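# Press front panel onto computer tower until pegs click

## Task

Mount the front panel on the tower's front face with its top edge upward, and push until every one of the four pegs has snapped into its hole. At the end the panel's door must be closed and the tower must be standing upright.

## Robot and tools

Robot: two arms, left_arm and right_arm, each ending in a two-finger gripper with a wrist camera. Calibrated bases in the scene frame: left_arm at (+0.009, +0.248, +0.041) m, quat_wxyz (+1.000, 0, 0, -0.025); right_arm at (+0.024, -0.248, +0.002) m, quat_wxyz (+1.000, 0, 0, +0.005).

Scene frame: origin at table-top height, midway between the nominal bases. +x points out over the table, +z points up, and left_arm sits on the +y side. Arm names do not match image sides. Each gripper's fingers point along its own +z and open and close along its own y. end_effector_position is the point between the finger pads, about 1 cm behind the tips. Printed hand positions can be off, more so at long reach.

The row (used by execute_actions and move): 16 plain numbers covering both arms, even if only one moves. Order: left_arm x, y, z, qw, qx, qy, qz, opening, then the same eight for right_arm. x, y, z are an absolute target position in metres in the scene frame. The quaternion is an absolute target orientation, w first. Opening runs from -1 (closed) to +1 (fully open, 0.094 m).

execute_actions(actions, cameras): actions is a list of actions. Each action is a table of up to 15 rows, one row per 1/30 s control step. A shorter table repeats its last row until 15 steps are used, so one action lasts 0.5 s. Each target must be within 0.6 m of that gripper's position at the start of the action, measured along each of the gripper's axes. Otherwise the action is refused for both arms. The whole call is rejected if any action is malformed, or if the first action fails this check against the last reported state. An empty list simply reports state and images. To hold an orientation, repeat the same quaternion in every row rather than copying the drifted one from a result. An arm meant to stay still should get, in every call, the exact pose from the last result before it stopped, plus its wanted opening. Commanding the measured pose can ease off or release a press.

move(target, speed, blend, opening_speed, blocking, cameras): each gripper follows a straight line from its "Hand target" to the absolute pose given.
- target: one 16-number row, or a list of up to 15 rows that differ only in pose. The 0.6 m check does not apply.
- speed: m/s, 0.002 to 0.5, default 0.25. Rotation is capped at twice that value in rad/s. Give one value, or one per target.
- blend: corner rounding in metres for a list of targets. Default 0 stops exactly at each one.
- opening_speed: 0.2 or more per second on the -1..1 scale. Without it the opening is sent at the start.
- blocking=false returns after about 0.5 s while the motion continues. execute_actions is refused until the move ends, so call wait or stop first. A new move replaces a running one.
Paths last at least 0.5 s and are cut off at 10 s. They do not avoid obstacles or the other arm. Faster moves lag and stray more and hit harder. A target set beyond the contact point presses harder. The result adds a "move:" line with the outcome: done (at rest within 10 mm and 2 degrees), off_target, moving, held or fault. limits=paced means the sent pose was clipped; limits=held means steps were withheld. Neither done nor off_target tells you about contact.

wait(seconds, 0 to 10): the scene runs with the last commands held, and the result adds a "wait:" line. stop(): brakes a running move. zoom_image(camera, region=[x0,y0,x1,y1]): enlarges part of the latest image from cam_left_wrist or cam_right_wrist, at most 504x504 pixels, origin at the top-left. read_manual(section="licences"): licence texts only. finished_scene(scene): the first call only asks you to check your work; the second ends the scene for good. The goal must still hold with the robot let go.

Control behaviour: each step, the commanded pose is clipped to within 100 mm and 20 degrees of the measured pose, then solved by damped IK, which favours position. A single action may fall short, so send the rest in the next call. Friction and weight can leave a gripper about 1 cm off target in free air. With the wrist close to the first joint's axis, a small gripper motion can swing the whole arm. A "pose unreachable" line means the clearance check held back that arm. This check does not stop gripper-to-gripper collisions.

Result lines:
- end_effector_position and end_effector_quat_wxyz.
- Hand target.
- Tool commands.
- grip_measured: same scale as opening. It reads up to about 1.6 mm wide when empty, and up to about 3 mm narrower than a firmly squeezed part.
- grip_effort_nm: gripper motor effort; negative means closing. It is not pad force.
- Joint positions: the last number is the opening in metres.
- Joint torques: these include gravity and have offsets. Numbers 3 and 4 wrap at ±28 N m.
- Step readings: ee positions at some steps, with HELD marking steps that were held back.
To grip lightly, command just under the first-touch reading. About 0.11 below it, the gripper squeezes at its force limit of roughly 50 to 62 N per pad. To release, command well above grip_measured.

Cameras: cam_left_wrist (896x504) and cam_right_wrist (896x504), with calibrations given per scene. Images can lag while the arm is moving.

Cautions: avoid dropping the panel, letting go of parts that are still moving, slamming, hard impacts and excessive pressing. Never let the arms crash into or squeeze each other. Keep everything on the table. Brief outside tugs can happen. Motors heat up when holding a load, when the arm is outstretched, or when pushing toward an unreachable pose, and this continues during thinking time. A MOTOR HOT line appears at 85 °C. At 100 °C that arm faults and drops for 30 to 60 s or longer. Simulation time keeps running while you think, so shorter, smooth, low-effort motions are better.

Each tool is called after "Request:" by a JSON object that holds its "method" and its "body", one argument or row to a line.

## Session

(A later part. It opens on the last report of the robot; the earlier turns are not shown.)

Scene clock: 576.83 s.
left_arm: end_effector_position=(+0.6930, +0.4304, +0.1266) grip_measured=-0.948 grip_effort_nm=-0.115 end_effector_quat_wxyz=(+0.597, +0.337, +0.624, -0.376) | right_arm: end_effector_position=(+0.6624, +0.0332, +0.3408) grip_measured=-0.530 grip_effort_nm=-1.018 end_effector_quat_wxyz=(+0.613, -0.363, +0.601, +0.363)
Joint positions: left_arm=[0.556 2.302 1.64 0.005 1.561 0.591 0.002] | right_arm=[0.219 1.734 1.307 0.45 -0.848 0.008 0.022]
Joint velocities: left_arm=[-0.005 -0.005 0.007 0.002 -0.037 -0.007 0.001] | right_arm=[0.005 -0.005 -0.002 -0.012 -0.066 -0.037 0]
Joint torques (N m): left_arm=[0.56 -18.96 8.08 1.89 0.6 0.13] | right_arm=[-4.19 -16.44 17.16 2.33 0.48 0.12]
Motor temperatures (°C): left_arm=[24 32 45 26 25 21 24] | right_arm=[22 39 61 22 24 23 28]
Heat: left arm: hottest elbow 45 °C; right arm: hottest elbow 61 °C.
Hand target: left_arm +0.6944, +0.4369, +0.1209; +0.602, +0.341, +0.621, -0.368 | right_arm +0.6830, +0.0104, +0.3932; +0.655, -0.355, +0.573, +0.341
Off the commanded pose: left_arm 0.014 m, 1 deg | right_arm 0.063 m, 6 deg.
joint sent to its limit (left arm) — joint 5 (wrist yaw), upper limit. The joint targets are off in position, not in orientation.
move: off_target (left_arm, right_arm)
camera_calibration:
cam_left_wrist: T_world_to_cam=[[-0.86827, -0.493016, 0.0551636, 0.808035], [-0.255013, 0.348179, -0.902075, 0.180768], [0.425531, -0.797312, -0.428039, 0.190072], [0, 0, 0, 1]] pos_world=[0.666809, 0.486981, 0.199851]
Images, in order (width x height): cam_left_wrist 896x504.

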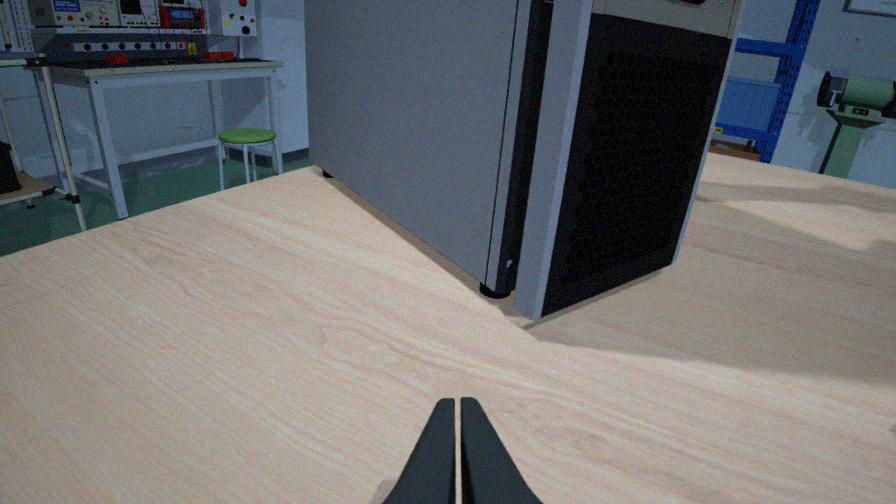

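Request:
{"method": "move", "body": {
  "target": [
    [0.7,0.44,0.12,0.604,0.338,0.614,-0.370,-0.95,0.698,0.009,0.398,0.665,-0.341,0.583,0.324,-0.75]
  ],
  "speed": 0.03,
  "cameras": ["cam_left_wrist"]
}}

Request:
{"method": "move", "body": {
  "target": [
    [0.7226,0.4366,0.4356,0.604,0.338,0.614,-0.370,-0.95,0.698,0.009,0.398,0.665,-0.341,0.583,0.324,-0.75]
  ],
  "cameras": ["cam_left_wrist"]
}}

Request:
{"method": "move", "body": {
  "target": [
    [0.7,0.43,0.52,0.604,0.338,0.614,-0.370,-0.95,0.698,0.009,0.398,0.665,-0.341,0.583,0.324,-0.75],
    [0.54,0.29,0.7,0.583,0.207,0.733,-0.284,-0.95,0.698,0.009,0.398,0.665,-0.341,0.583,0.324,-0.75]
  ],
  "cameras": ["cam_left_wrist"]
}}

Request:
{"method": "zoom_image", "body": {
  "camera": "cam_left_wrist",
  "region": [260, 250, 600, 460]
}}

Scene clock: 588.37 s.
left_arm: end_effector_position=(+0.6931, +0.4304, +0.1267) grip_measured=-0.948 grip_effort_nm=-0.105 end_effector_quat_wxyz=(+0.597, +0.337, +0.624, -0.375) | right_arm: end_effector_position=(+0.6647, +0.0322, +0.3408) grip_measured=-0.530 grip_effort_nm=-1.018 end_effector_quat_wxyz=(+0.618, -0.362, +0.601, +0.355)
Joint positions: left_arm=[0.556 2.302 1.64 0.005 1.561 0.592 0.002] | right_arm=[0.219 1.734 1.307 0.45 -0.832 -0.004 0.022]
Joint velocities: left_arm=[-0.015 -0.005 -0.012 0.012 0.022 -0.051 -0.001] | right_arm=[-0.005 0.005 -0.002 0.007 0.007 -0.022 0.001]
Joint torques (N m): left_arm=[0.73 -18.14 9.69 1.83 0.6 0.05] | right_arm=[-4.13 -16.97 17.66 1.91 2 0.2]
Motor temperatures (°C): left_arm=[24 32 44 26 25 21 24] | right_arm=[22 39 64 22 24 23 28]
Heat: left arm: hottest elbow 44 °C; right arm: hottest elbow 64 °C.
Hand target: left_arm +0.6993, +0.4397, +0.1199; +0.602, +0.341, +0.621, -0.368 | right_arm +0.6900, +0.0064, +0.3975; +0.664, -0.340, +0.581, +0.325
Off the commanded pose: left_arm 0.014 m, 1 deg | right_arm 0.070 m, 7 deg.
joint sent to its limit (left arm) — joint 5 (wrist yaw), upper limit. The joint targets still meet the commanded pose.
move: off_target (left_arm, right_arm)
camera_calibration:
cam_left_wrist: T_world_to_cam=[[-0.868307, -0.493035, 0.0544018, 0.808182], [-0.254411, 0.348516, -0.902115, 0.180233], [0.425814, -0.797153, -0.428053, 0.189819], [0, 0, 0, 1]] pos_world=[0.666776, 0.486963, 0.199877]
Images, in order (width x height): cam_left_wrist 896x504.

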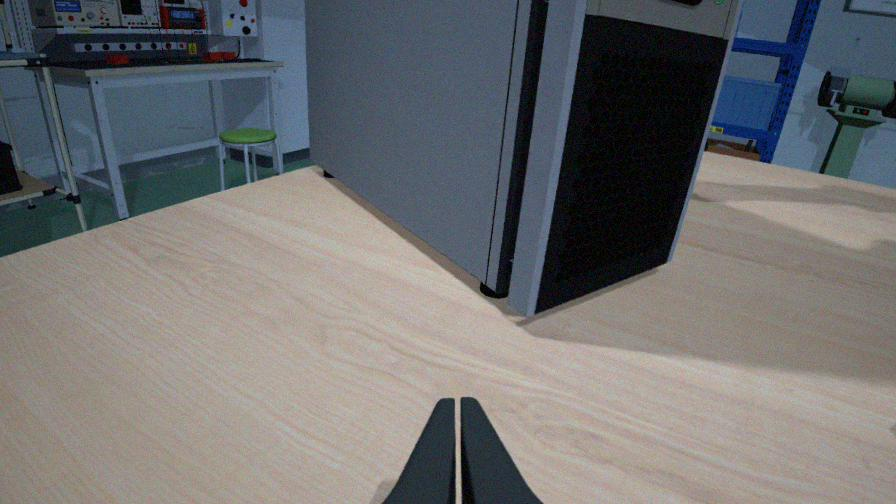

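Scene clock: 590.90 s.
left_arm: end_effector_position=(+0.7203, +0.4421, +0.4218) grip_measured=-0.948 grip_effort_nm=-0.105 end_effector_quat_wxyz=(+0.596, +0.332, +0.626, -0.377) | right_arm: end_effector_position=(+0.6647, +0.0322, +0.3408) grip_measured=-0.530 grip_effort_nm=-1.018 end_effector_quat_wxyz=(+0.618, -0.362, +0.601, +0.355)
Joint positions: left_arm=[0.552 2.067 1.995 -0.228 1.553 0.225 0.002] | right_arm=[0.219 1.734 1.307 0.45 -0.832 -0.004 0.022]
Joint velocities: left_arm=[-0.005 0.015 -0.007 0.022 -0.007 -0.022 0] | right_arm=[-0.005 -0.015 -0.027 -0.007 0.007 0.037 0]
Joint torques (N m): left_arm=[-0.67 -19.14 12.29 1.85 0.14 -0.06] | right_arm=[-3.66 -16.91 17.72 1.69 2 0.18]
Motor temperatures (°C): left_arm=[24 33 44 26 25 21 24] | right_arm=[22 39 65 22 25 23 28]
Heat: left arm: hottest elbow 44 °C; right arm: hottest elbow 65 °C.
Hand target: left_arm +0.7267, +0.4395, +0.4346; +0.601, +0.343, +0.620, -0.369 | right_arm +0.6900, +0.0064, +0.3975; +0.664, -0.340, +0.581, +0.325
Off the commanded pose: left_arm 0.015 m, 2 deg | right_arm 0.070 m, 7 deg.
move: off_target (left_arm, right_arm)
camera_calibration:
cam_left_wrist: T_world_to_cam=[[-0.864969, -0.497741, 0.0638976, 0.81719], [-0.263702, 0.342496, -0.901753, 0.458528], [0.426955, -0.796838, -0.427503, 0.312684], [0, 0, 0, 1]] pos_world=[0.694257, 0.498863, 0.494936]
Images, in order (width x height): cam_left_wrist 896x504.

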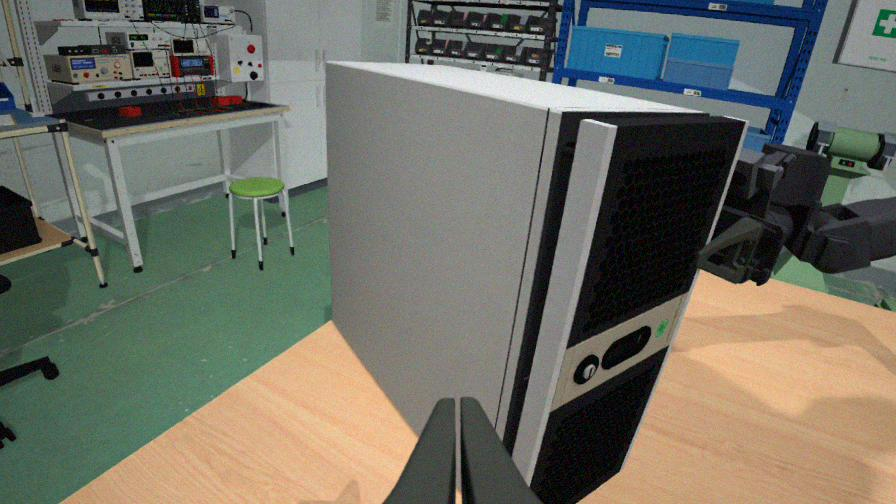

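Scene clock: 593.43 s.
left_arm: end_effector_position=(+0.5434, +0.2917, +0.6896) grip_measured=-0.948 grip_effort_nm=-0.115 end_effector_quat_wxyz=(+0.574, +0.198, +0.740, -0.291) | right_arm: end_effector_position=(+0.6647, +0.0322, +0.3408) grip_measured=-0.530 grip_effort_nm=-1.018 end_effector_quat_wxyz=(+0.618, -0.362, +0.601, +0.355)
Joint positions: left_arm=[0.417 1.431 1.952 -0.887 1.069 0.117 0.002] | right_arm=[0.219 1.734 1.307 0.45 -0.832 -0.004 0.022]
Joint velocities: left_arm=[-0.015 -0.005 0.002 -0.002 0.066 0.081 0.001] | right_arm=[-0.005 -0.015 -0.007 0.007 0.022 -0.037 0]
Joint torques (N m): left_arm=[-0.56 -8.7 11.37 1.66 0.17 0.19] | right_arm=[-3.6 -16.44 17.69 1.69 2.03 0.21]
Motor temperatures (°C): left_arm=[24 33 44 26 25 21 24] | right_arm=[22 39 65 22 25 23 28]
Heat: left arm: hottest elbow 44 °C; right arm: hottest elbow 65 °C.
Hand target: left_arm +0.5458, +0.2900, +0.7013; +0.581, +0.208, +0.734, -0.283 | right_arm +0.6900, +0.0064, +0.3975; +0.664, -0.340, +0.581, +0.325
Off the commanded pose: left_arm 0.011 m, 2 deg | right_arm 0.070 m, 7 deg.
move: off_target (left_arm, right_arm)
camera_calibration:
cam_left_wrist: T_world_to_cam=[[-0.627467, -0.754634, 0.191864, 0.429876], [-0.543406, 0.247921, -0.802026, 0.815718], [0.557669, -0.607505, -0.565635, 0.351839], [0, 0, 0, 1]] pos_world=[0.51679, 0.33591, 0.770761]
Images, in order (width x height): cam_left_wrist 896x504.

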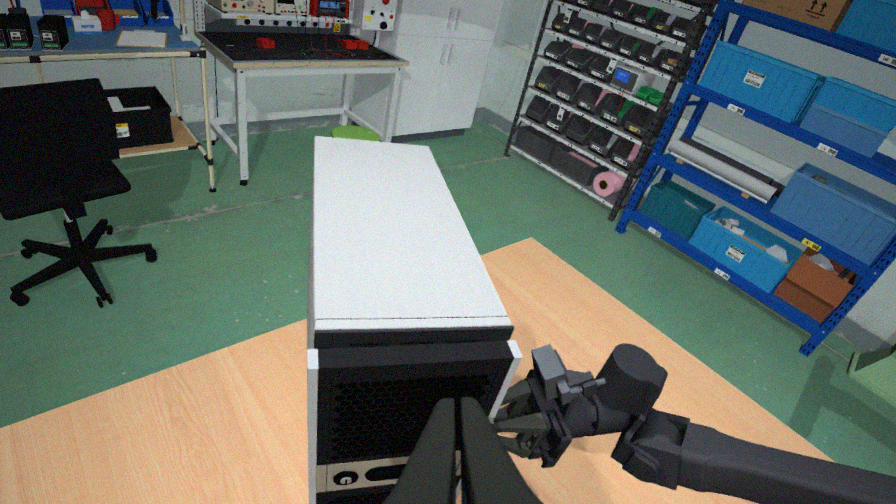

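Scaled by 1.482 from the camera's 896x504 image, which has a finer 1280x720 frame.

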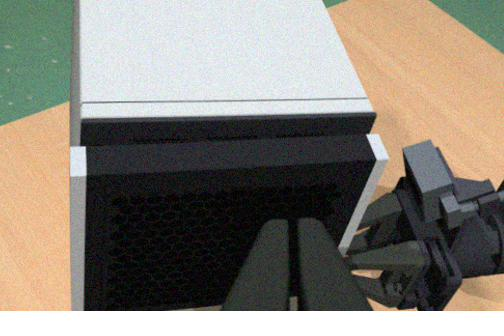

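Request:
{"method": "move", "body": {
  "target": [
    [0.54,0.29,0.7,0.583,0.207,0.733,-0.284,-0.95,0.680,0.012,0.390,0.6746,-0.3366,0.567,0.3378,-0.75]
  ],
  "speed": 0.03,
  "cameras": ["cam_left_wrist"]
}}

Request:
{"method": "zoom_image", "body": {
  "camera": "cam_left_wrist",
  "region": [260, 250, 600, 460]
}}

Request:
{"method": "move", "body": {
  "target": [
    [0.7,0.43,0.52,0.604,0.338,0.614,-0.370,-0.95,0.680,0.012,0.390,0.6746,-0.3366,0.567,0.3378,-0.75],
    [0.7226,0.4366,0.4356,0.604,0.338,0.614,-0.370,-0.95,0.680,0.012,0.390,0.6746,-0.3366,0.567,0.3378,-0.75]
  ],
  "cameras": ["cam_left_wrist"]
}}

Request:
{"method": "move", "body": {
  "target": [0.7,0.44,0.12,0.604,0.338,0.614,-0.370,-0.95,0.680,0.012,0.390,0.6746,-0.3366,0.567,0.3378,-0.75],
  "cameras": ["cam_left_wrist"]
}}

Scene clock: 614.13 s.
left_arm: end_effector_position=(+0.5434, +0.2916, +0.6897) grip_measured=-0.948 grip_effort_nm=-0.110 end_effector_quat_wxyz=(+0.574, +0.198, +0.740, -0.290) | right_arm: end_effector_position=(+0.6647, +0.0326, +0.3423) grip_measured=-0.530 grip_effort_nm=-1.013 end_effector_quat_wxyz=(+0.631, -0.356, +0.588, +0.360)
Joint positions: left_arm=[0.417 1.431 1.952 -0.887 1.069 0.118 0.002] | right_arm=[0.22 1.746 1.296 0.532 -0.831 0.034 0.022]
Joint velocities: left_arm=[-0.005 0.005 -0.007 -0.017 0.007 -0.022 0.001] | right_arm=[-0.024 -0.005 -0.007 -0.002 -0.007 0.081 -0.001]
Joint torques (N m): left_arm=[0.03 -10.11 9.21 2.22 0.34 0.07] | right_arm=[-3.31 -18.2 13.11 3.28 1.82 0.28]
Motor temperatures (°C): left_arm=[24 31 43 26 25 21 24] | right_arm=[22 39 68 22 28 23 28]
Heat: left arm: hottest elbow 43 °C; right arm: hottest elbow 68 °C.
Hand target: left_arm +0.5400, +0.2900, +0.7001; +0.583, +0.207, +0.733, -0.284 | right_arm +0.6764, +0.0112, +0.3901; +0.673, -0.335, +0.565, +0.339
Off the commanded pose: left_arm 0.011 m, 2 deg | right_arm 0.054 m, 7 deg.
move: off_target (left_arm, right_arm)
camera_calibration:
cam_left_wrist: T_world_to_cam=[[-0.627663, -0.754659, 0.191127, 0.430412], [-0.542971, 0.248441, -0.802159, 0.815493], [0.557873, -0.607262, -0.565696, 0.351792], [0, 0, 0, 1]] pos_world=[0.516687, 0.335842, 0.770899]
Images, in order (width x height): cam_left_wrist 896x504.

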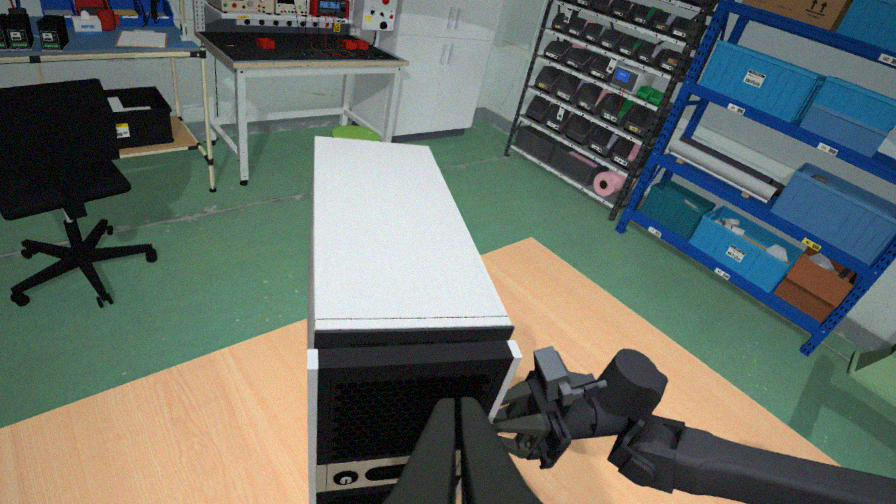

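Scaled by 1.482 from the camera's 896x504 image, which has a finer 1280x720 frame.

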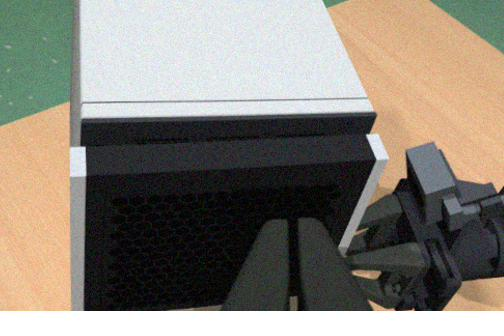

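Scene clock: 616.67 s.
left_arm: end_effector_position=(+0.7099, +0.4363, +0.4481) grip_measured=-0.948 grip_effort_nm=-0.110 end_effector_quat_wxyz=(+0.603, +0.343, +0.620, -0.366) | right_arm: end_effector_position=(+0.6646, +0.0325, +0.3419) grip_measured=-0.530 grip_effort_nm=-1.018 end_effector_quat_wxyz=(+0.632, -0.355, +0.588, +0.360)
Joint positions: left_arm=[0.552 2.026 1.999 -0.281 1.553 0.267 0.002] | right_arm=[0.22 1.746 1.293 0.537 -0.828 0.036 0.022]
Joint velocities: left_arm=[-0.015 -0.005 -0.002 0.007 -0.022 0.007 -0.001] | right_arm=[-0.005 -0.024 -0.017 0.002 0.007 -0.022 -0.001]
Joint torques (N m): left_arm=[0.03 -17.79 8.99 2.13 0.32 0.05] | right_arm=[-3.66 -18.32 13.19 2.95 1.78 0.26]
Motor temperatures (°C): left_arm=[24 31 43 26 25 21 24] | right_arm=[22 39 67 22 28 23 28]
Heat: left arm: hottest elbow 43 °C; right arm: hottest elbow 67 °C.
Hand target: left_arm +0.7164, +0.4367, +0.4337; +0.601, +0.343, +0.620, -0.370 | right_arm +0.6763, +0.0112, +0.3896; +0.673, -0.336, +0.565, +0.338
Off the commanded pose: left_arm 0.018 m, 1 deg | right_arm 0.055 m, 6 deg.
move: off_target (left_arm, right_arm)
camera_calibration:
cam_left_wrist: T_world_to_cam=[[-0.866666, -0.498032, 0.0292242, 0.820548], [-0.236303, 0.358208, -0.903243, 0.45584], [0.439376, -0.789716, -0.428133, 0.312181], [0, 0, 0, 1]] pos_world=[0.681692, 0.491908, 0.521409]
Images, in order (width x height): cam_left_wrist 896x504.

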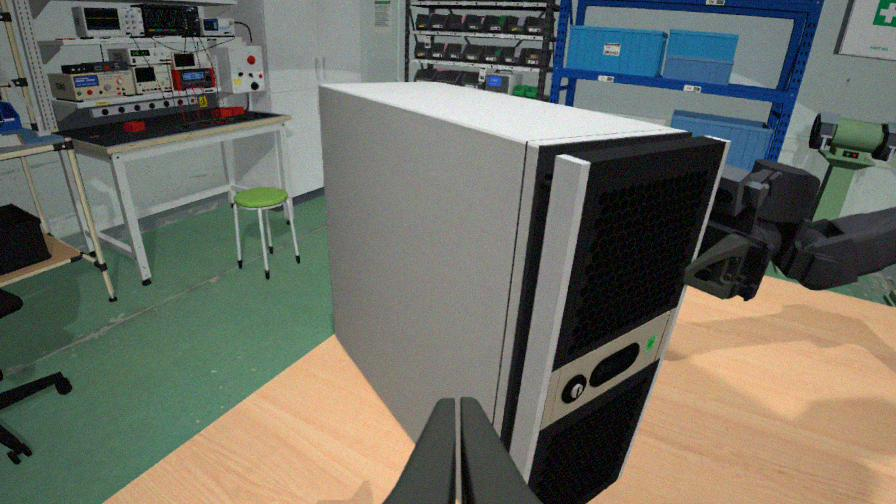

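Scene clock: 618.67 s.
left_arm: end_effector_position=(+0.6931, +0.4304, +0.1264) grip_measured=-0.948 grip_effort_nm=-0.110 end_effector_quat_wxyz=(+0.597, +0.337, +0.624, -0.376) | right_arm: end_effector_position=(+0.6646, +0.0325, +0.3419) grip_measured=-0.530 grip_effort_nm=-1.018 end_effector_quat_wxyz=(+0.632, -0.355, +0.588, +0.360)
Joint positions: left_arm=[0.556 2.303 1.64 0.006 1.561 0.591 0.002] | right_arm=[0.22 1.746 1.293 0.537 -0.828 0.036 0.022]
Joint velocities: left_arm=[-0.015 -0.005 0.012 -0.012 0.11 0.022 0] | right_arm=[0.015 0.005 0.002 -0.017 -0.022 0.037 0]
Joint torques (N m): left_arm=[0.38 -18.73 8.09 1.98 0.58 0.16] | right_arm=[-3.66 -18.49 13.38 3.07 1.76 0.23]
Motor temperatures (°C): left_arm=[24 31 43 26 25 21 24] | right_arm=[22 39 66 22 28 23 28]
Heat: left arm: hottest elbow 43 °C; right arm: hottest elbow 66 °C.
Hand target: left_arm +0.6944, +0.4369, +0.1206; +0.602, +0.341, +0.621, -0.368 | right_arm +0.6763, +0.0112, +0.3897; +0.673, -0.336, +0.565, +0.338
Off the commanded pose: left_arm 0.013 m, 1 deg | right_arm 0.055 m, 6 deg.
joint sent to its limit (left arm) — joint 5 (wrist yaw), upper limit. The joint targets are off in position, not in orientation.
move: off_target (left_arm, right_arm)
camera_calibration:
cam_left_wrist: T_world_to_cam=[[-0.868269, -0.493018, 0.0551636, 0.808065], [-0.255012, 0.348177, -0.902076, 0.180583], [0.425533, -0.797312, -0.428036, 0.189981], [0, 0, 0, 1]] pos_world=[0.666825, 0.48699, 0.199642]
Images, in order (width x height): cam_left_wrist 896x504.

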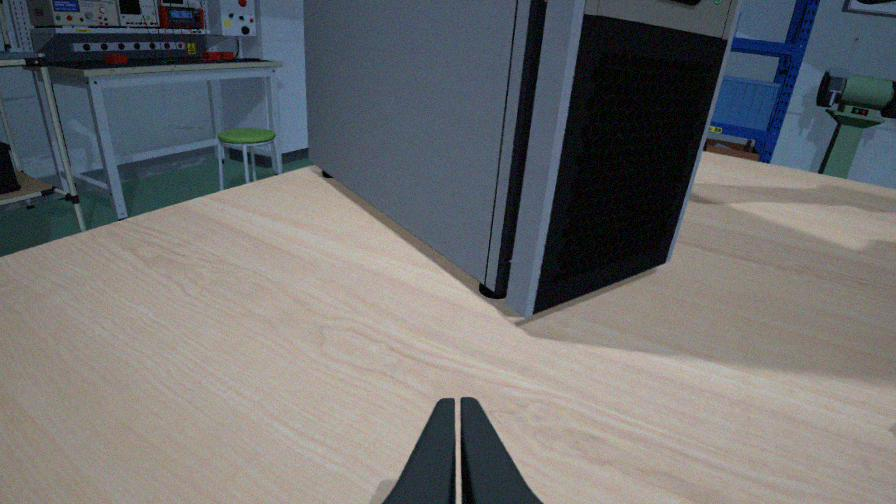

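Request:
{"method": "move", "body": {
  "target": [
    [0.7,0.44,0.12,0.604,0.338,0.614,-0.370,-0.95,0.715,0.005,0.392,0.6746,-0.3366,0.567,0.3378,-0.75]
  ],
  "speed": 0.03,
  "cameras": ["cam_left_wrist"]
}}

Request:
{"method": "move", "body": {
  "target": [
    [0.7226,0.4366,0.4356,0.604,0.338,0.614,-0.370,-0.95,0.715,0.005,0.392,0.6746,-0.3366,0.567,0.3378,-0.75]
  ],
  "cameras": ["cam_left_wrist"]
}}

Request:
{"method": "move", "body": {
  "target": [
    [0.7,0.43,0.52,0.604,0.338,0.614,-0.370,-0.95,0.715,0.005,0.392,0.6746,-0.3366,0.567,0.3378,-0.75],
    [0.54,0.29,0.7,0.583,0.207,0.733,-0.284,-0.95,0.715,0.005,0.392,0.6746,-0.3366,0.567,0.3378,-0.75]
  ],
  "cameras": ["cam_left_wrist"]
}}

Request:
{"method": "zoom_image", "body": {
  "camera": "cam_left_wrist",
  "region": [260, 250, 600, 460]
}}

Scene clock: 629.47 s.
left_arm: end_effector_position=(+0.6931, +0.4304, +0.1265) grip_measured=-0.948 grip_effort_nm=-0.110 end_effector_quat_wxyz=(+0.597, +0.337, +0.624, -0.375) | right_arm: end_effector_position=(+0.6664, +0.0331, +0.3406) grip_measured=-0.530 grip_effort_nm=-1.023 end_effector_quat_wxyz=(+0.627, -0.363, +0.583, +0.367)
Joint positions: left_arm=[0.556 2.303 1.64 0.006 1.561 0.591 0.002] | right_arm=[0.216 1.76 1.308 0.538 -0.857 0.037 0.022]
Joint velocities: left_arm=[0.005 0.005 0.002 0.002 0.022 0.022 0] | right_arm=[-0.005 -0.015 -0.007 -0.007 -0.022 -0.007 0]
Joint torques (N m): left_arm=[0.79 -18.08 9.78 1.81 0.58 0.05] | right_arm=[-4.6 -14.68 19.77 2.17 1.92 0.36]
Motor temperatures (°C): left_arm=[24 32 43 26 25 21 24] | right_arm=[22 40 64 23 28 23 28]
Heat: left arm: hottest elbow 43 °C; right arm: hottest elbow 64 °C.
Hand target: left_arm +0.6993, +0.4397, +0.1199; +0.602, +0.341, +0.621, -0.368 | right_arm +0.7040, +0.0009, +0.3913; +0.674, -0.336, +0.565, +0.338
Off the commanded pose: left_arm 0.013 m, 1 deg | right_arm 0.076 m, 7 deg.
joint sent to its limit (left arm) — joint 5 (wrist yaw), upper limit. The joint targets still meet the commanded pose.
move: off_target (left_arm, right_arm)
camera_calibration:
cam_left_wrist: T_world_to_cam=[[-0.868306, -0.493036, 0.0544018, 0.808212], [-0.254411, 0.348513, -0.902116, 0.180047], [0.425816, -0.797153, -0.42805, 0.189729], [0, 0, 0, 1]] pos_world=[0.666792, 0.486972, 0.199669]
Images, in order (width x height): cam_left_wrist 896x504.

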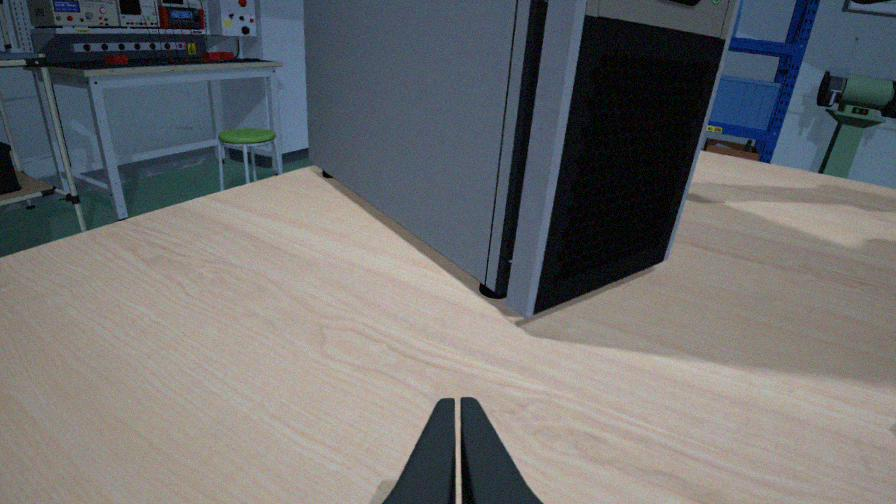

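Scene clock: 632.00 s.
left_arm: end_effector_position=(+0.7203, +0.4421, +0.4218) grip_measured=-0.948 grip_effort_nm=-0.120 end_effector_quat_wxyz=(+0.596, +0.332, +0.626, -0.377) | right_arm: end_effector_position=(+0.6664, +0.0329, +0.3407) grip_measured=-0.530 grip_effort_nm=-1.013 end_effector_quat_wxyz=(+0.628, -0.364, +0.583, +0.367)
Joint positions: left_arm=[0.552 2.067 1.995 -0.227 1.553 0.224 0.002] | right_arm=[0.215 1.76 1.308 0.539 -0.858 0.037 0.022]
Joint velocities: left_arm=[-0.015 -0.005 -0.012 -0.002 -0.022 -0.007 -0.002] | right_arm=[-0.005 -0.005 -0.007 0.007 0.081 -0.051 0]
Joint torques (N m): left_arm=[-0.73 -19.08 12.4 1.83 0.14 -0.06] | right_arm=[-4.19 -15.21 19.71 2.15 1.96 0.32]
Motor temperatures (°C): left_arm=[24 32 43 26 25 21 24] | right_arm=[22 39 65 23 28 23 28]
Heat: left arm: hottest elbow 43 °C; right arm: hottest elbow 65 °C.
Hand target: left_arm +0.7267, +0.4395, +0.4348; +0.601, +0.343, +0.620, -0.369 | right_arm +0.7040, +0.0008, +0.3913; +0.674, -0.336, +0.565, +0.338
Off the commanded pose: left_arm 0.015 m, 2 deg | right_arm 0.076 m, 7 deg.
move: off_target (left_arm, right_arm)
camera_calibration:
cam_left_wrist: T_world_to_cam=[[-0.864967, -0.497744, 0.0638977, 0.817204], [-0.263698, 0.342484, -0.901758, 0.458584], [0.426961, -0.796841, -0.427491, 0.3127], [0, 0, 0, 1]] pos_world=[0.694271, 0.498872, 0.494991]
Images, in order (width x height): cam_left_wrist 896x504.

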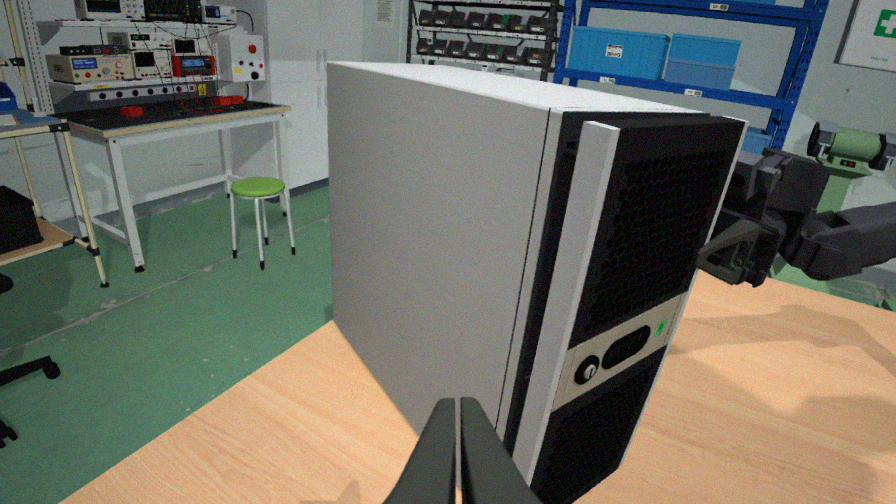

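Scene clock: 634.53 s.
left_arm: end_effector_position=(+0.5432, +0.2916, +0.6900) grip_measured=-0.948 grip_effort_nm=-0.115 end_effector_quat_wxyz=(+0.574, +0.198, +0.739, -0.290) | right_arm: end_effector_position=(+0.6664, +0.0330, +0.3405) grip_measured=-0.530 grip_effort_nm=-1.013 end_effector_quat_wxyz=(+0.628, -0.364, +0.583, +0.367)
Joint positions: left_arm=[0.417 1.431 1.952 -0.887 1.069 0.117 0.002] | right_arm=[0.215 1.761 1.308 0.539 -0.859 0.037 0.022]
Joint velocities: left_arm=[0.005 -0.005 -0.002 -0.007 0.007 0.007 0] | right_arm=[-0.015 0.005 -0.017 -0.002 -0.051 0.022 0]
Joint torques (N m): left_arm=[-0.44 -8.64 11.36 1.42 0.15 0.14] | right_arm=[-4.54 -14.97 19.7 2.15 1.97 0.31]
Motor temperatures (°C): left_arm=[24 32 44 26 25 21 24] | right_arm=[22 39 66 23 28 23 28]
Heat: left arm: hottest elbow 44 °C; right arm: hottest elbow 66 °C.
Hand target: left_arm +0.5457, +0.2900, +0.7016; +0.581, +0.208, +0.734, -0.283 | right_arm +0.7040, +0.0009, +0.3910; +0.673, -0.336, +0.565, +0.338
Off the commanded pose: left_arm 0.011 m, 2 deg | right_arm 0.076 m, 7 deg.
move: off_target (left_arm, right_arm)
camera_calibration:
cam_left_wrist: T_world_to_cam=[[-0.627672, -0.754713, 0.190884, 0.43041], [-0.542549, 0.248251, -0.802504, 0.815732], [0.558273, -0.607273, -0.565289, 0.351513], [0, 0, 0, 1]] pos_world=[0.516491, 0.335795, 0.771176]
Images, in order (width x height): cam_left_wrist 896x504.

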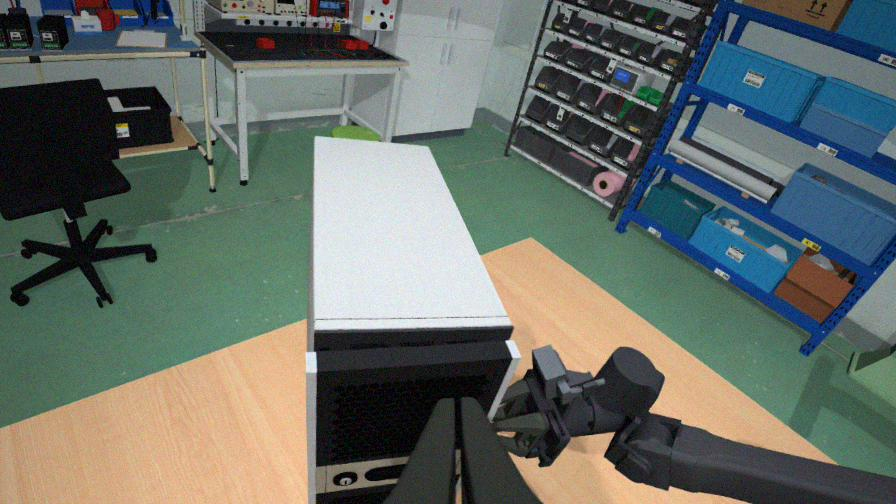

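Scaled by 1.482 from the camera's 896x504 image, which has a finer 1280x720 frame.

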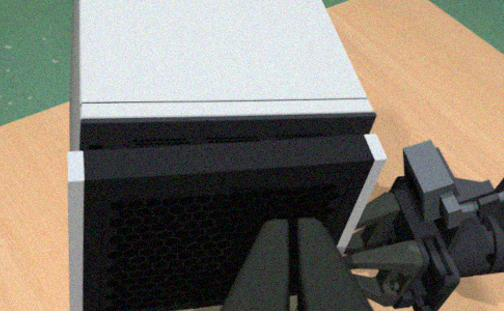

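Request:
{"method": "move", "body": {
  "target": [
    [0.54,0.29,0.7,0.583,0.207,0.733,-0.284,-0.95,0.662,0.010,0.392,0.6746,-0.3366,0.567,0.3378,-0.75],
    [0.54,0.29,0.7,0.583,0.207,0.733,-0.284,-0.95,0.680,0.000,0.392,0.6746,-0.3366,0.567,0.3378,-0.75]
  ],
  "speed": 0.03,
  "cameras": ["cam_left_wrist"]
}}

Request:
{"method": "zoom_image", "body": {
  "camera": "cam_left_wrist",
  "region": [260, 250, 600, 460]
}}

Request:
{"method": "move", "body": {
  "target": [
    [0.7,0.43,0.52,0.604,0.338,0.614,-0.370,-0.95,0.680,0.000,0.392,0.6746,-0.3366,0.567,0.3378,-0.75],
    [0.7226,0.4366,0.4356,0.604,0.338,0.614,-0.370,-0.95,0.680,0.000,0.392,0.6746,-0.3366,0.567,0.3378,-0.75]
  ],
  "cameras": ["cam_left_wrist"]
}}

Request:
{"method": "move", "body": {
  "target": [0.7,0.44,0.12,0.604,0.338,0.614,-0.370,-0.95,0.680,0.000,0.392,0.6746,-0.3366,0.567,0.3378,-0.75],
  "cameras": ["cam_left_wrist"]
}}

Scene clock: 651.87 s.
left_arm: end_effector_position=(+0.5432, +0.2916, +0.6899) grip_measured=-0.948 grip_effort_nm=-0.115 end_effector_quat_wxyz=(+0.574, +0.198, +0.740, -0.290) | right_arm: end_effector_position=(+0.6644, +0.0268, +0.3407) grip_measured=-0.530 grip_effort_nm=-1.013 end_effector_quat_wxyz=(+0.636, -0.342, +0.593, +0.357)
Joint positions: left_arm=[0.417 1.431 1.952 -0.887 1.069 0.118 0.002] | right_arm=[0.216 1.739 1.275 0.555 -0.806 0.055 0.022]
Joint velocities: left_arm=[0.005 -0.015 0.007 0.012 0.037 0.066 -0.001] | right_arm=[0.015 -0.005 -0.002 0.002 -0.066 -0.007 0]
Joint torques (N m): left_arm=[0.09 -10.05 9.16 2.18 0.37 0.1] | right_arm=[-4.13 -17.9 14.35 2.32 0.08 0.11]
Motor temperatures (°C): left_arm=[24 31 43 26 25 21 24] | right_arm=[22 37 71 22 29 23 28]
Heat: left arm: hottest elbow 43 °C; right arm: hottest elbow 71 °C.
Hand target: left_arm +0.5400, +0.2900, +0.6998; +0.583, +0.207, +0.733, -0.284 | right_arm +0.6761, -0.0002, +0.3911; +0.673, -0.336, +0.566, +0.337
Off the commanded pose: left_arm 0.011 m, 2 deg | right_arm 0.060 m, 6 deg.
move: off_target (left_arm, right_arm)
camera_calibration:
cam_left_wrist: T_world_to_cam=[[-0.627731, -0.754685, 0.1908, 0.430476], [-0.542686, 0.248551, -0.802318, 0.815483], [0.558074, -0.607184, -0.56558, 0.351746], [0, 0, 0, 1]] pos_world=[0.516474, 0.335759, 0.771083]
Images, in order (width x height): cam_left_wrist 896x504.

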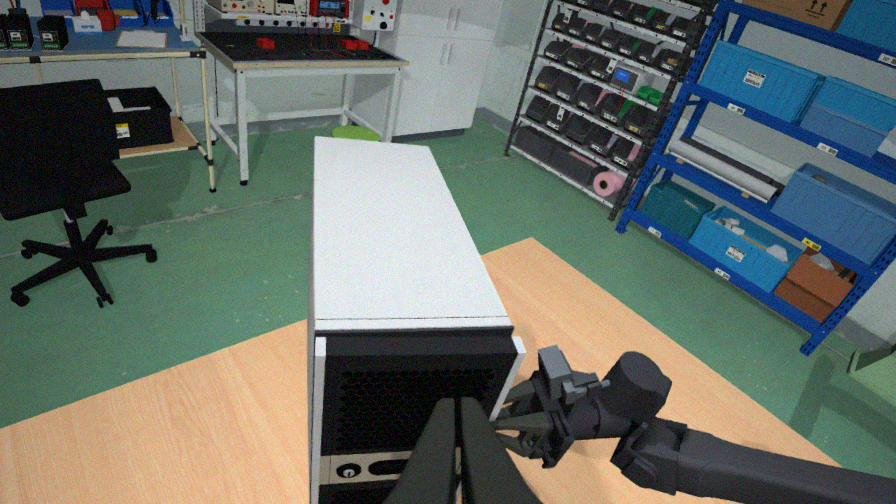

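Scaled by 1.482 from the camera's 896x504 image, which has a finer 1280x720 frame.

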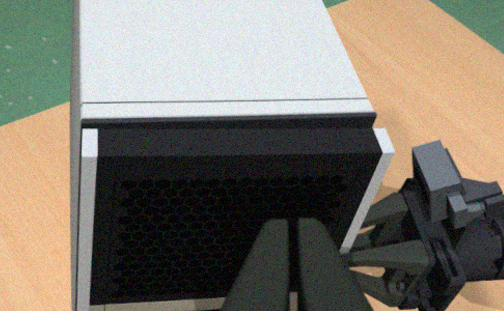

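Scene clock: 654.40 s.
left_arm: end_effector_position=(+0.7100, +0.4364, +0.4479) grip_measured=-0.948 grip_effort_nm=-0.125 end_effector_quat_wxyz=(+0.603, +0.343, +0.620, -0.366) | right_arm: end_effector_position=(+0.6644, +0.0268, +0.3407) grip_measured=-0.530 grip_effort_nm=-1.018 end_effector_quat_wxyz=(+0.635, -0.342, +0.593, +0.357)
Joint positions: left_arm=[0.552 2.026 1.999 -0.281 1.553 0.267 0.002] | right_arm=[0.216 1.739 1.275 0.555 -0.806 0.056 0.022]
Joint velocities: left_arm=[-0.005 -0.015 -0.012 -0.012 -0.051 -0.007 0] | right_arm=[-0.024 -0.005 0.002 0.017 0.051 -0.037 0]
Joint torques (N m): left_arm=[-0.38 -17.61 9.05 1.95 0.31 0.06] | right_arm=[-4.25 -17.79 14.45 2.07 0.1 0.09]
Motor temperatures (°C): left_arm=[24 31 43 26 25 21 24] | right_arm=[22 37 70 22 29 23 28]
Heat: left arm: hottest elbow 43 °C; right arm: hottest elbow 70 °C.
Hand target: left_arm +0.7164, +0.4367, +0.4335; +0.601, +0.343, +0.620, -0.370 | right_arm +0.6762, -0.0002, +0.3912; +0.673, -0.336, +0.566, +0.337
Off the commanded pose: left_arm 0.018 m, 1 deg | right_arm 0.060 m, 6 deg.
move: off_target (left_arm, right_arm)
camera_calibration:
cam_left_wrist: T_world_to_cam=[[-0.866656, -0.498027, 0.0296054, 0.820481], [-0.236605, 0.358042, -0.90323, 0.455889], [0.439232, -0.789794, -0.428135, 0.312206], [0, 0, 0, 1]] pos_world=[0.681809, 0.491972, 0.521148]
Images, in order (width x height): cam_left_wrist 896x504.

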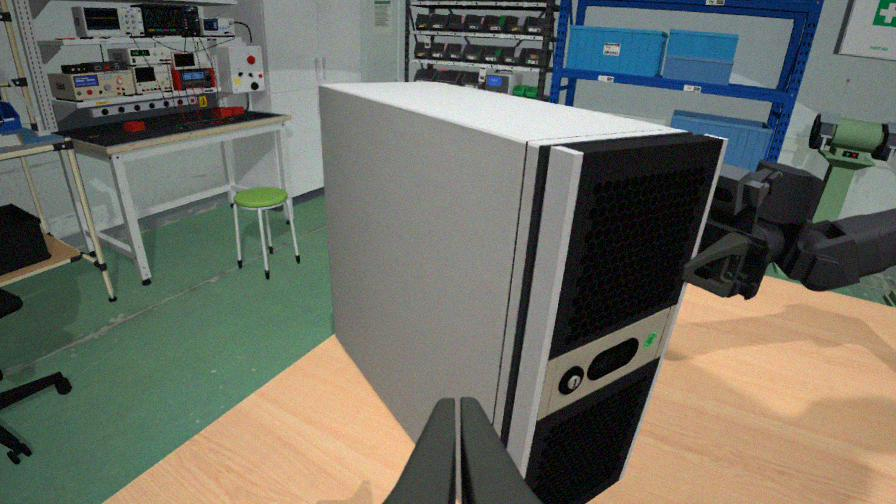

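Scene clock: 656.40 s.
left_arm: end_effector_position=(+0.6931, +0.4301, +0.1267) grip_measured=-0.948 grip_effort_nm=-0.115 end_effector_quat_wxyz=(+0.597, +0.337, +0.624, -0.376) | right_arm: end_effector_position=(+0.6644, +0.0268, +0.3407) grip_measured=-0.530 grip_effort_nm=-1.018 end_effector_quat_wxyz=(+0.635, -0.342, +0.593, +0.357)
Joint positions: left_arm=[0.555 2.302 1.64 0.006 1.561 0.591 0.002] | right_arm=[0.216 1.739 1.275 0.555 -0.806 0.056 0.022]
Joint velocities: left_arm=[-0.005 0.005 -0.017 0.012 -0.095 0.007 0.001] | right_arm=[-0.024 -0.005 -0.007 -0.012 0.007 0.037 0]
Joint torques (N m): left_arm=[1.08 -19.25 8.02 1.95 0.6 0.13] | right_arm=[-4.6 -17.9 14.49 2.28 0.11 0.1]
Motor temperatures (°C): left_arm=[24 31 43 26 25 21 24] | right_arm=[22 37 69 22 28 23 28]
Heat: left arm: hottest elbow 43 °C; right arm: hottest elbow 69 °C.
Hand target: left_arm +0.6945, +0.4367, +0.1208; +0.602, +0.341, +0.621, -0.368 | right_arm +0.6762, -0.0003, +0.3912; +0.673, -0.336, +0.566, +0.337
Off the commanded pose: left_arm 0.014 m, 1 deg | right_arm 0.060 m, 6 deg.
joint sent to its limit (left arm) — joint 5 (wrist yaw), upper limit. The joint targets are off in position, not in orientation.
move: off_target (left_arm, right_arm)
camera_calibration:
cam_left_wrist: T_world_to_cam=[[-0.868475, -0.492697, 0.0547827, 0.808053], [-0.254578, 0.348441, -0.902097, 0.180509], [0.425372, -0.797395, -0.428042, 0.190001], [0, 0, 0, 1]] pos_world=[0.666906, 0.486734, 0.199898]
Images, in order (width x height): cam_left_wrist 896x504.

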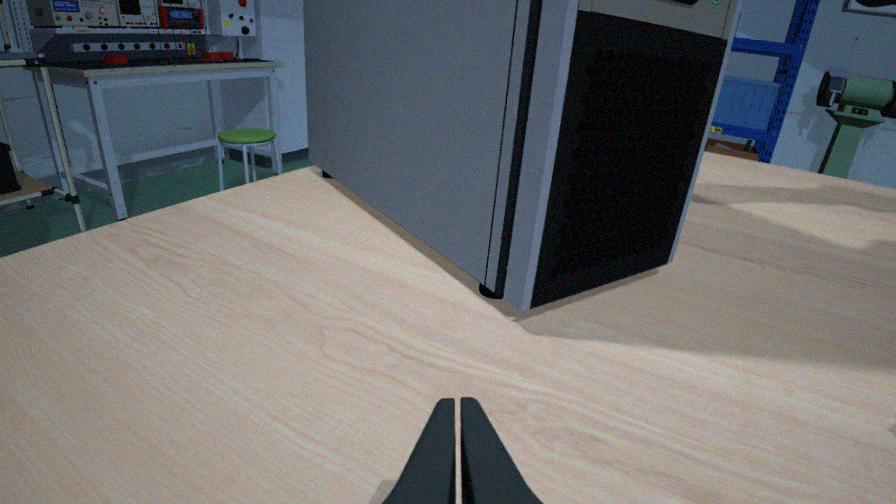

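Request:
{"method": "move", "body": {
  "target": [
    [0.70,0.44,0.12,0.604,0.338,0.614,-0.370,-0.95,0.700,-0.009,0.392,0.6746,-0.3366,0.567,0.3378,-0.75],
    [0.7226,0.4366,0.4356,0.604,0.338,0.614,-0.370,-0.95,0.710,-0.014,0.392,0.6746,-0.3366,0.567,0.3378,-0.75]
  ],
  "speed": [0.03,0.2],
  "cameras": ["cam_left_wrist"]
}}

Request:
{"method": "move", "body": {
  "target": [
    [0.70,0.43,0.52,0.604,0.338,0.614,-0.370,-0.95,0.710,-0.014,0.392,0.6746,-0.3366,0.567,0.3378,-0.75],
    [0.54,0.29,0.70,0.583,0.207,0.733,-0.284,-0.95,0.710,-0.014,0.392,0.6746,-0.3366,0.567,0.3378,-0.75]
  ],
  "cameras": ["cam_left_wrist"]
}}

Request:
{"method": "zoom_image", "body": {
  "camera": "cam_left_wrist",
  "region": [260, 250, 600, 460]
}}

Scene clock: 680.63 s.
left_arm: end_effector_position=(+0.7202, +0.4420, +0.4223) grip_measured=-0.948 grip_effort_nm=-0.110 end_effector_quat_wxyz=(+0.596, +0.333, +0.626, -0.376) | right_arm: end_effector_position=(+0.6700, +0.0233, +0.3393) grip_measured=-0.530 grip_effort_nm=-1.013 end_effector_quat_wxyz=(+0.627, -0.354, +0.586, +0.371)
Joint positions: left_arm=[0.552 2.066 1.994 -0.223 1.553 0.22 0.002] | right_arm=[0.199 1.765 1.306 0.555 -0.866 0.065 0.022]
Joint velocities: left_arm=[-0.015 0.005 -0.027 0.007 -0.037 -0.007 0] | right_arm=[-0.015 -0.015 -0.007 -0.002 -0.022 0.022 0.001]
Joint torques (N m): left_arm=[-0.32 -18.84 12.26 1.84 0.11 -0.07] | right_arm=[-5.71 -16.5 18.3 1.8 1.23 0.11]
Motor temperatures (°C): left_arm=[24 32 43 26 25 21 24] | right_arm=[22 37 64 22 27 23 28]
Heat: left arm: hottest elbow 43 °C; right arm: hottest elbow 64 °C.
Hand target: left_arm +0.7268, +0.4395, +0.4345; +0.601, +0.343, +0.620, -0.369 | right_arm +0.7010, -0.0163, +0.3913; +0.674, -0.336, +0.565, +0.338
Off the commanded pose: left_arm 0.015 m, 2 deg | right_arm 0.076 m, 7 deg.
move: off_target (left_arm, right_arm)
camera_calibration:
cam_left_wrist: T_world_to_cam=[[-0.86498, -0.497769, 0.0635178, 0.81722], [-0.263374, 0.342593, -0.901812, 0.458761], [0.427134, -0.796779, -0.427435, 0.312733], [0, 0, 0, 1]] pos_world=[0.694126, 0.498798, 0.495481]
Images, in order (width x height): cam_left_wrist 896x504.

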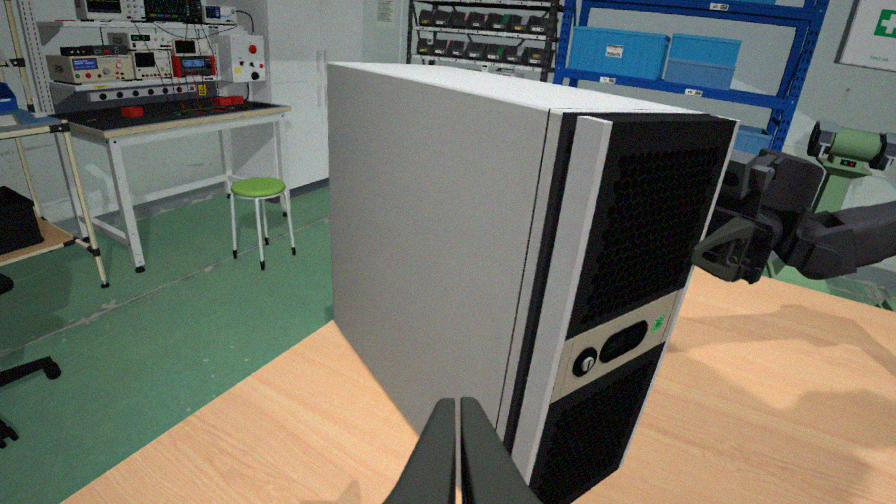

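Scene clock: 683.17 s.
left_arm: end_effector_position=(+0.5432, +0.2916, +0.6902) grip_measured=-0.948 grip_effort_nm=-0.120 end_effector_quat_wxyz=(+0.574, +0.198, +0.739, -0.290) | right_arm: end_effector_position=(+0.6699, +0.0233, +0.3393) grip_measured=-0.530 grip_effort_nm=-1.013 end_effector_quat_wxyz=(+0.627, -0.354, +0.586, +0.372)
Joint positions: left_arm=[0.417 1.431 1.952 -0.887 1.069 0.117 0.002] | right_arm=[0.199 1.765 1.306 0.555 -0.866 0.065 0.022]
Joint velocities: left_arm=[-0.015 0.005 -0.002 -0.012 0.022 0.007 0] | right_arm=[-0.015 0.005 0.002 -0.007 0.022 -0.066 0]
Joint torques (N m): left_arm=[-0.44 -8.53 11.32 1.5 0.14 0.16] | right_arm=[-6.07 -16.38 18.11 1.88 1.19 0.11]
Motor temperatures (°C): left_arm=[24 32 43 26 25 21 24] | right_arm=[22 37 65 22 27 23 28]
Heat: left arm: hottest elbow 43 °C; right arm: hottest elbow 65 °C.
Hand target: left_arm +0.5457, +0.2900, +0.7016; +0.581, +0.208, +0.734, -0.283 | right_arm +0.7009, -0.0164, +0.3912; +0.673, -0.336, +0.566, +0.338
Off the commanded pose: left_arm 0.010 m, 2 deg | right_arm 0.076 m, 7 deg.
move: off_target (right_arm)
camera_calibration:
cam_left_wrist: T_world_to_cam=[[-0.627672, -0.754713, 0.190884, 0.430324], [-0.542549, 0.248251, -0.802504, 0.815804], [0.558273, -0.607273, -0.565289, 0.351607], [0, 0, 0, 1]] pos_world=[0.516423, 0.335769, 0.771303]
Images, in order (width x height): cam_left_wrist 896x504.

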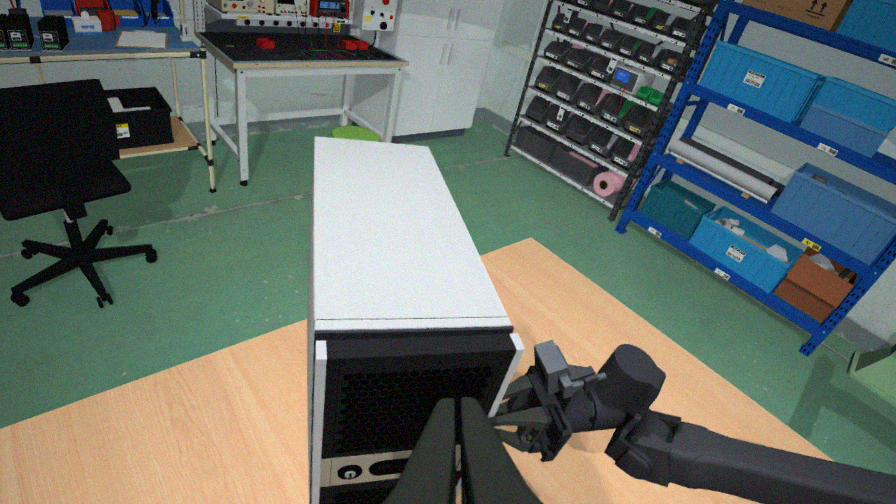

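Scaled by 1.482 from the camera's 896x504 image, which has a finer 1280x720 frame.

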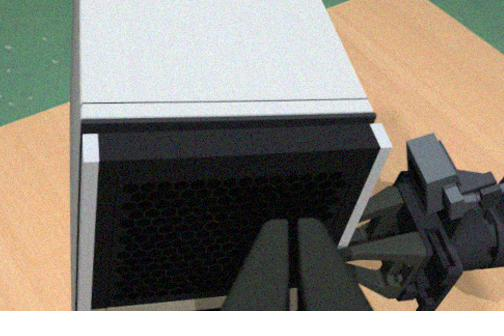

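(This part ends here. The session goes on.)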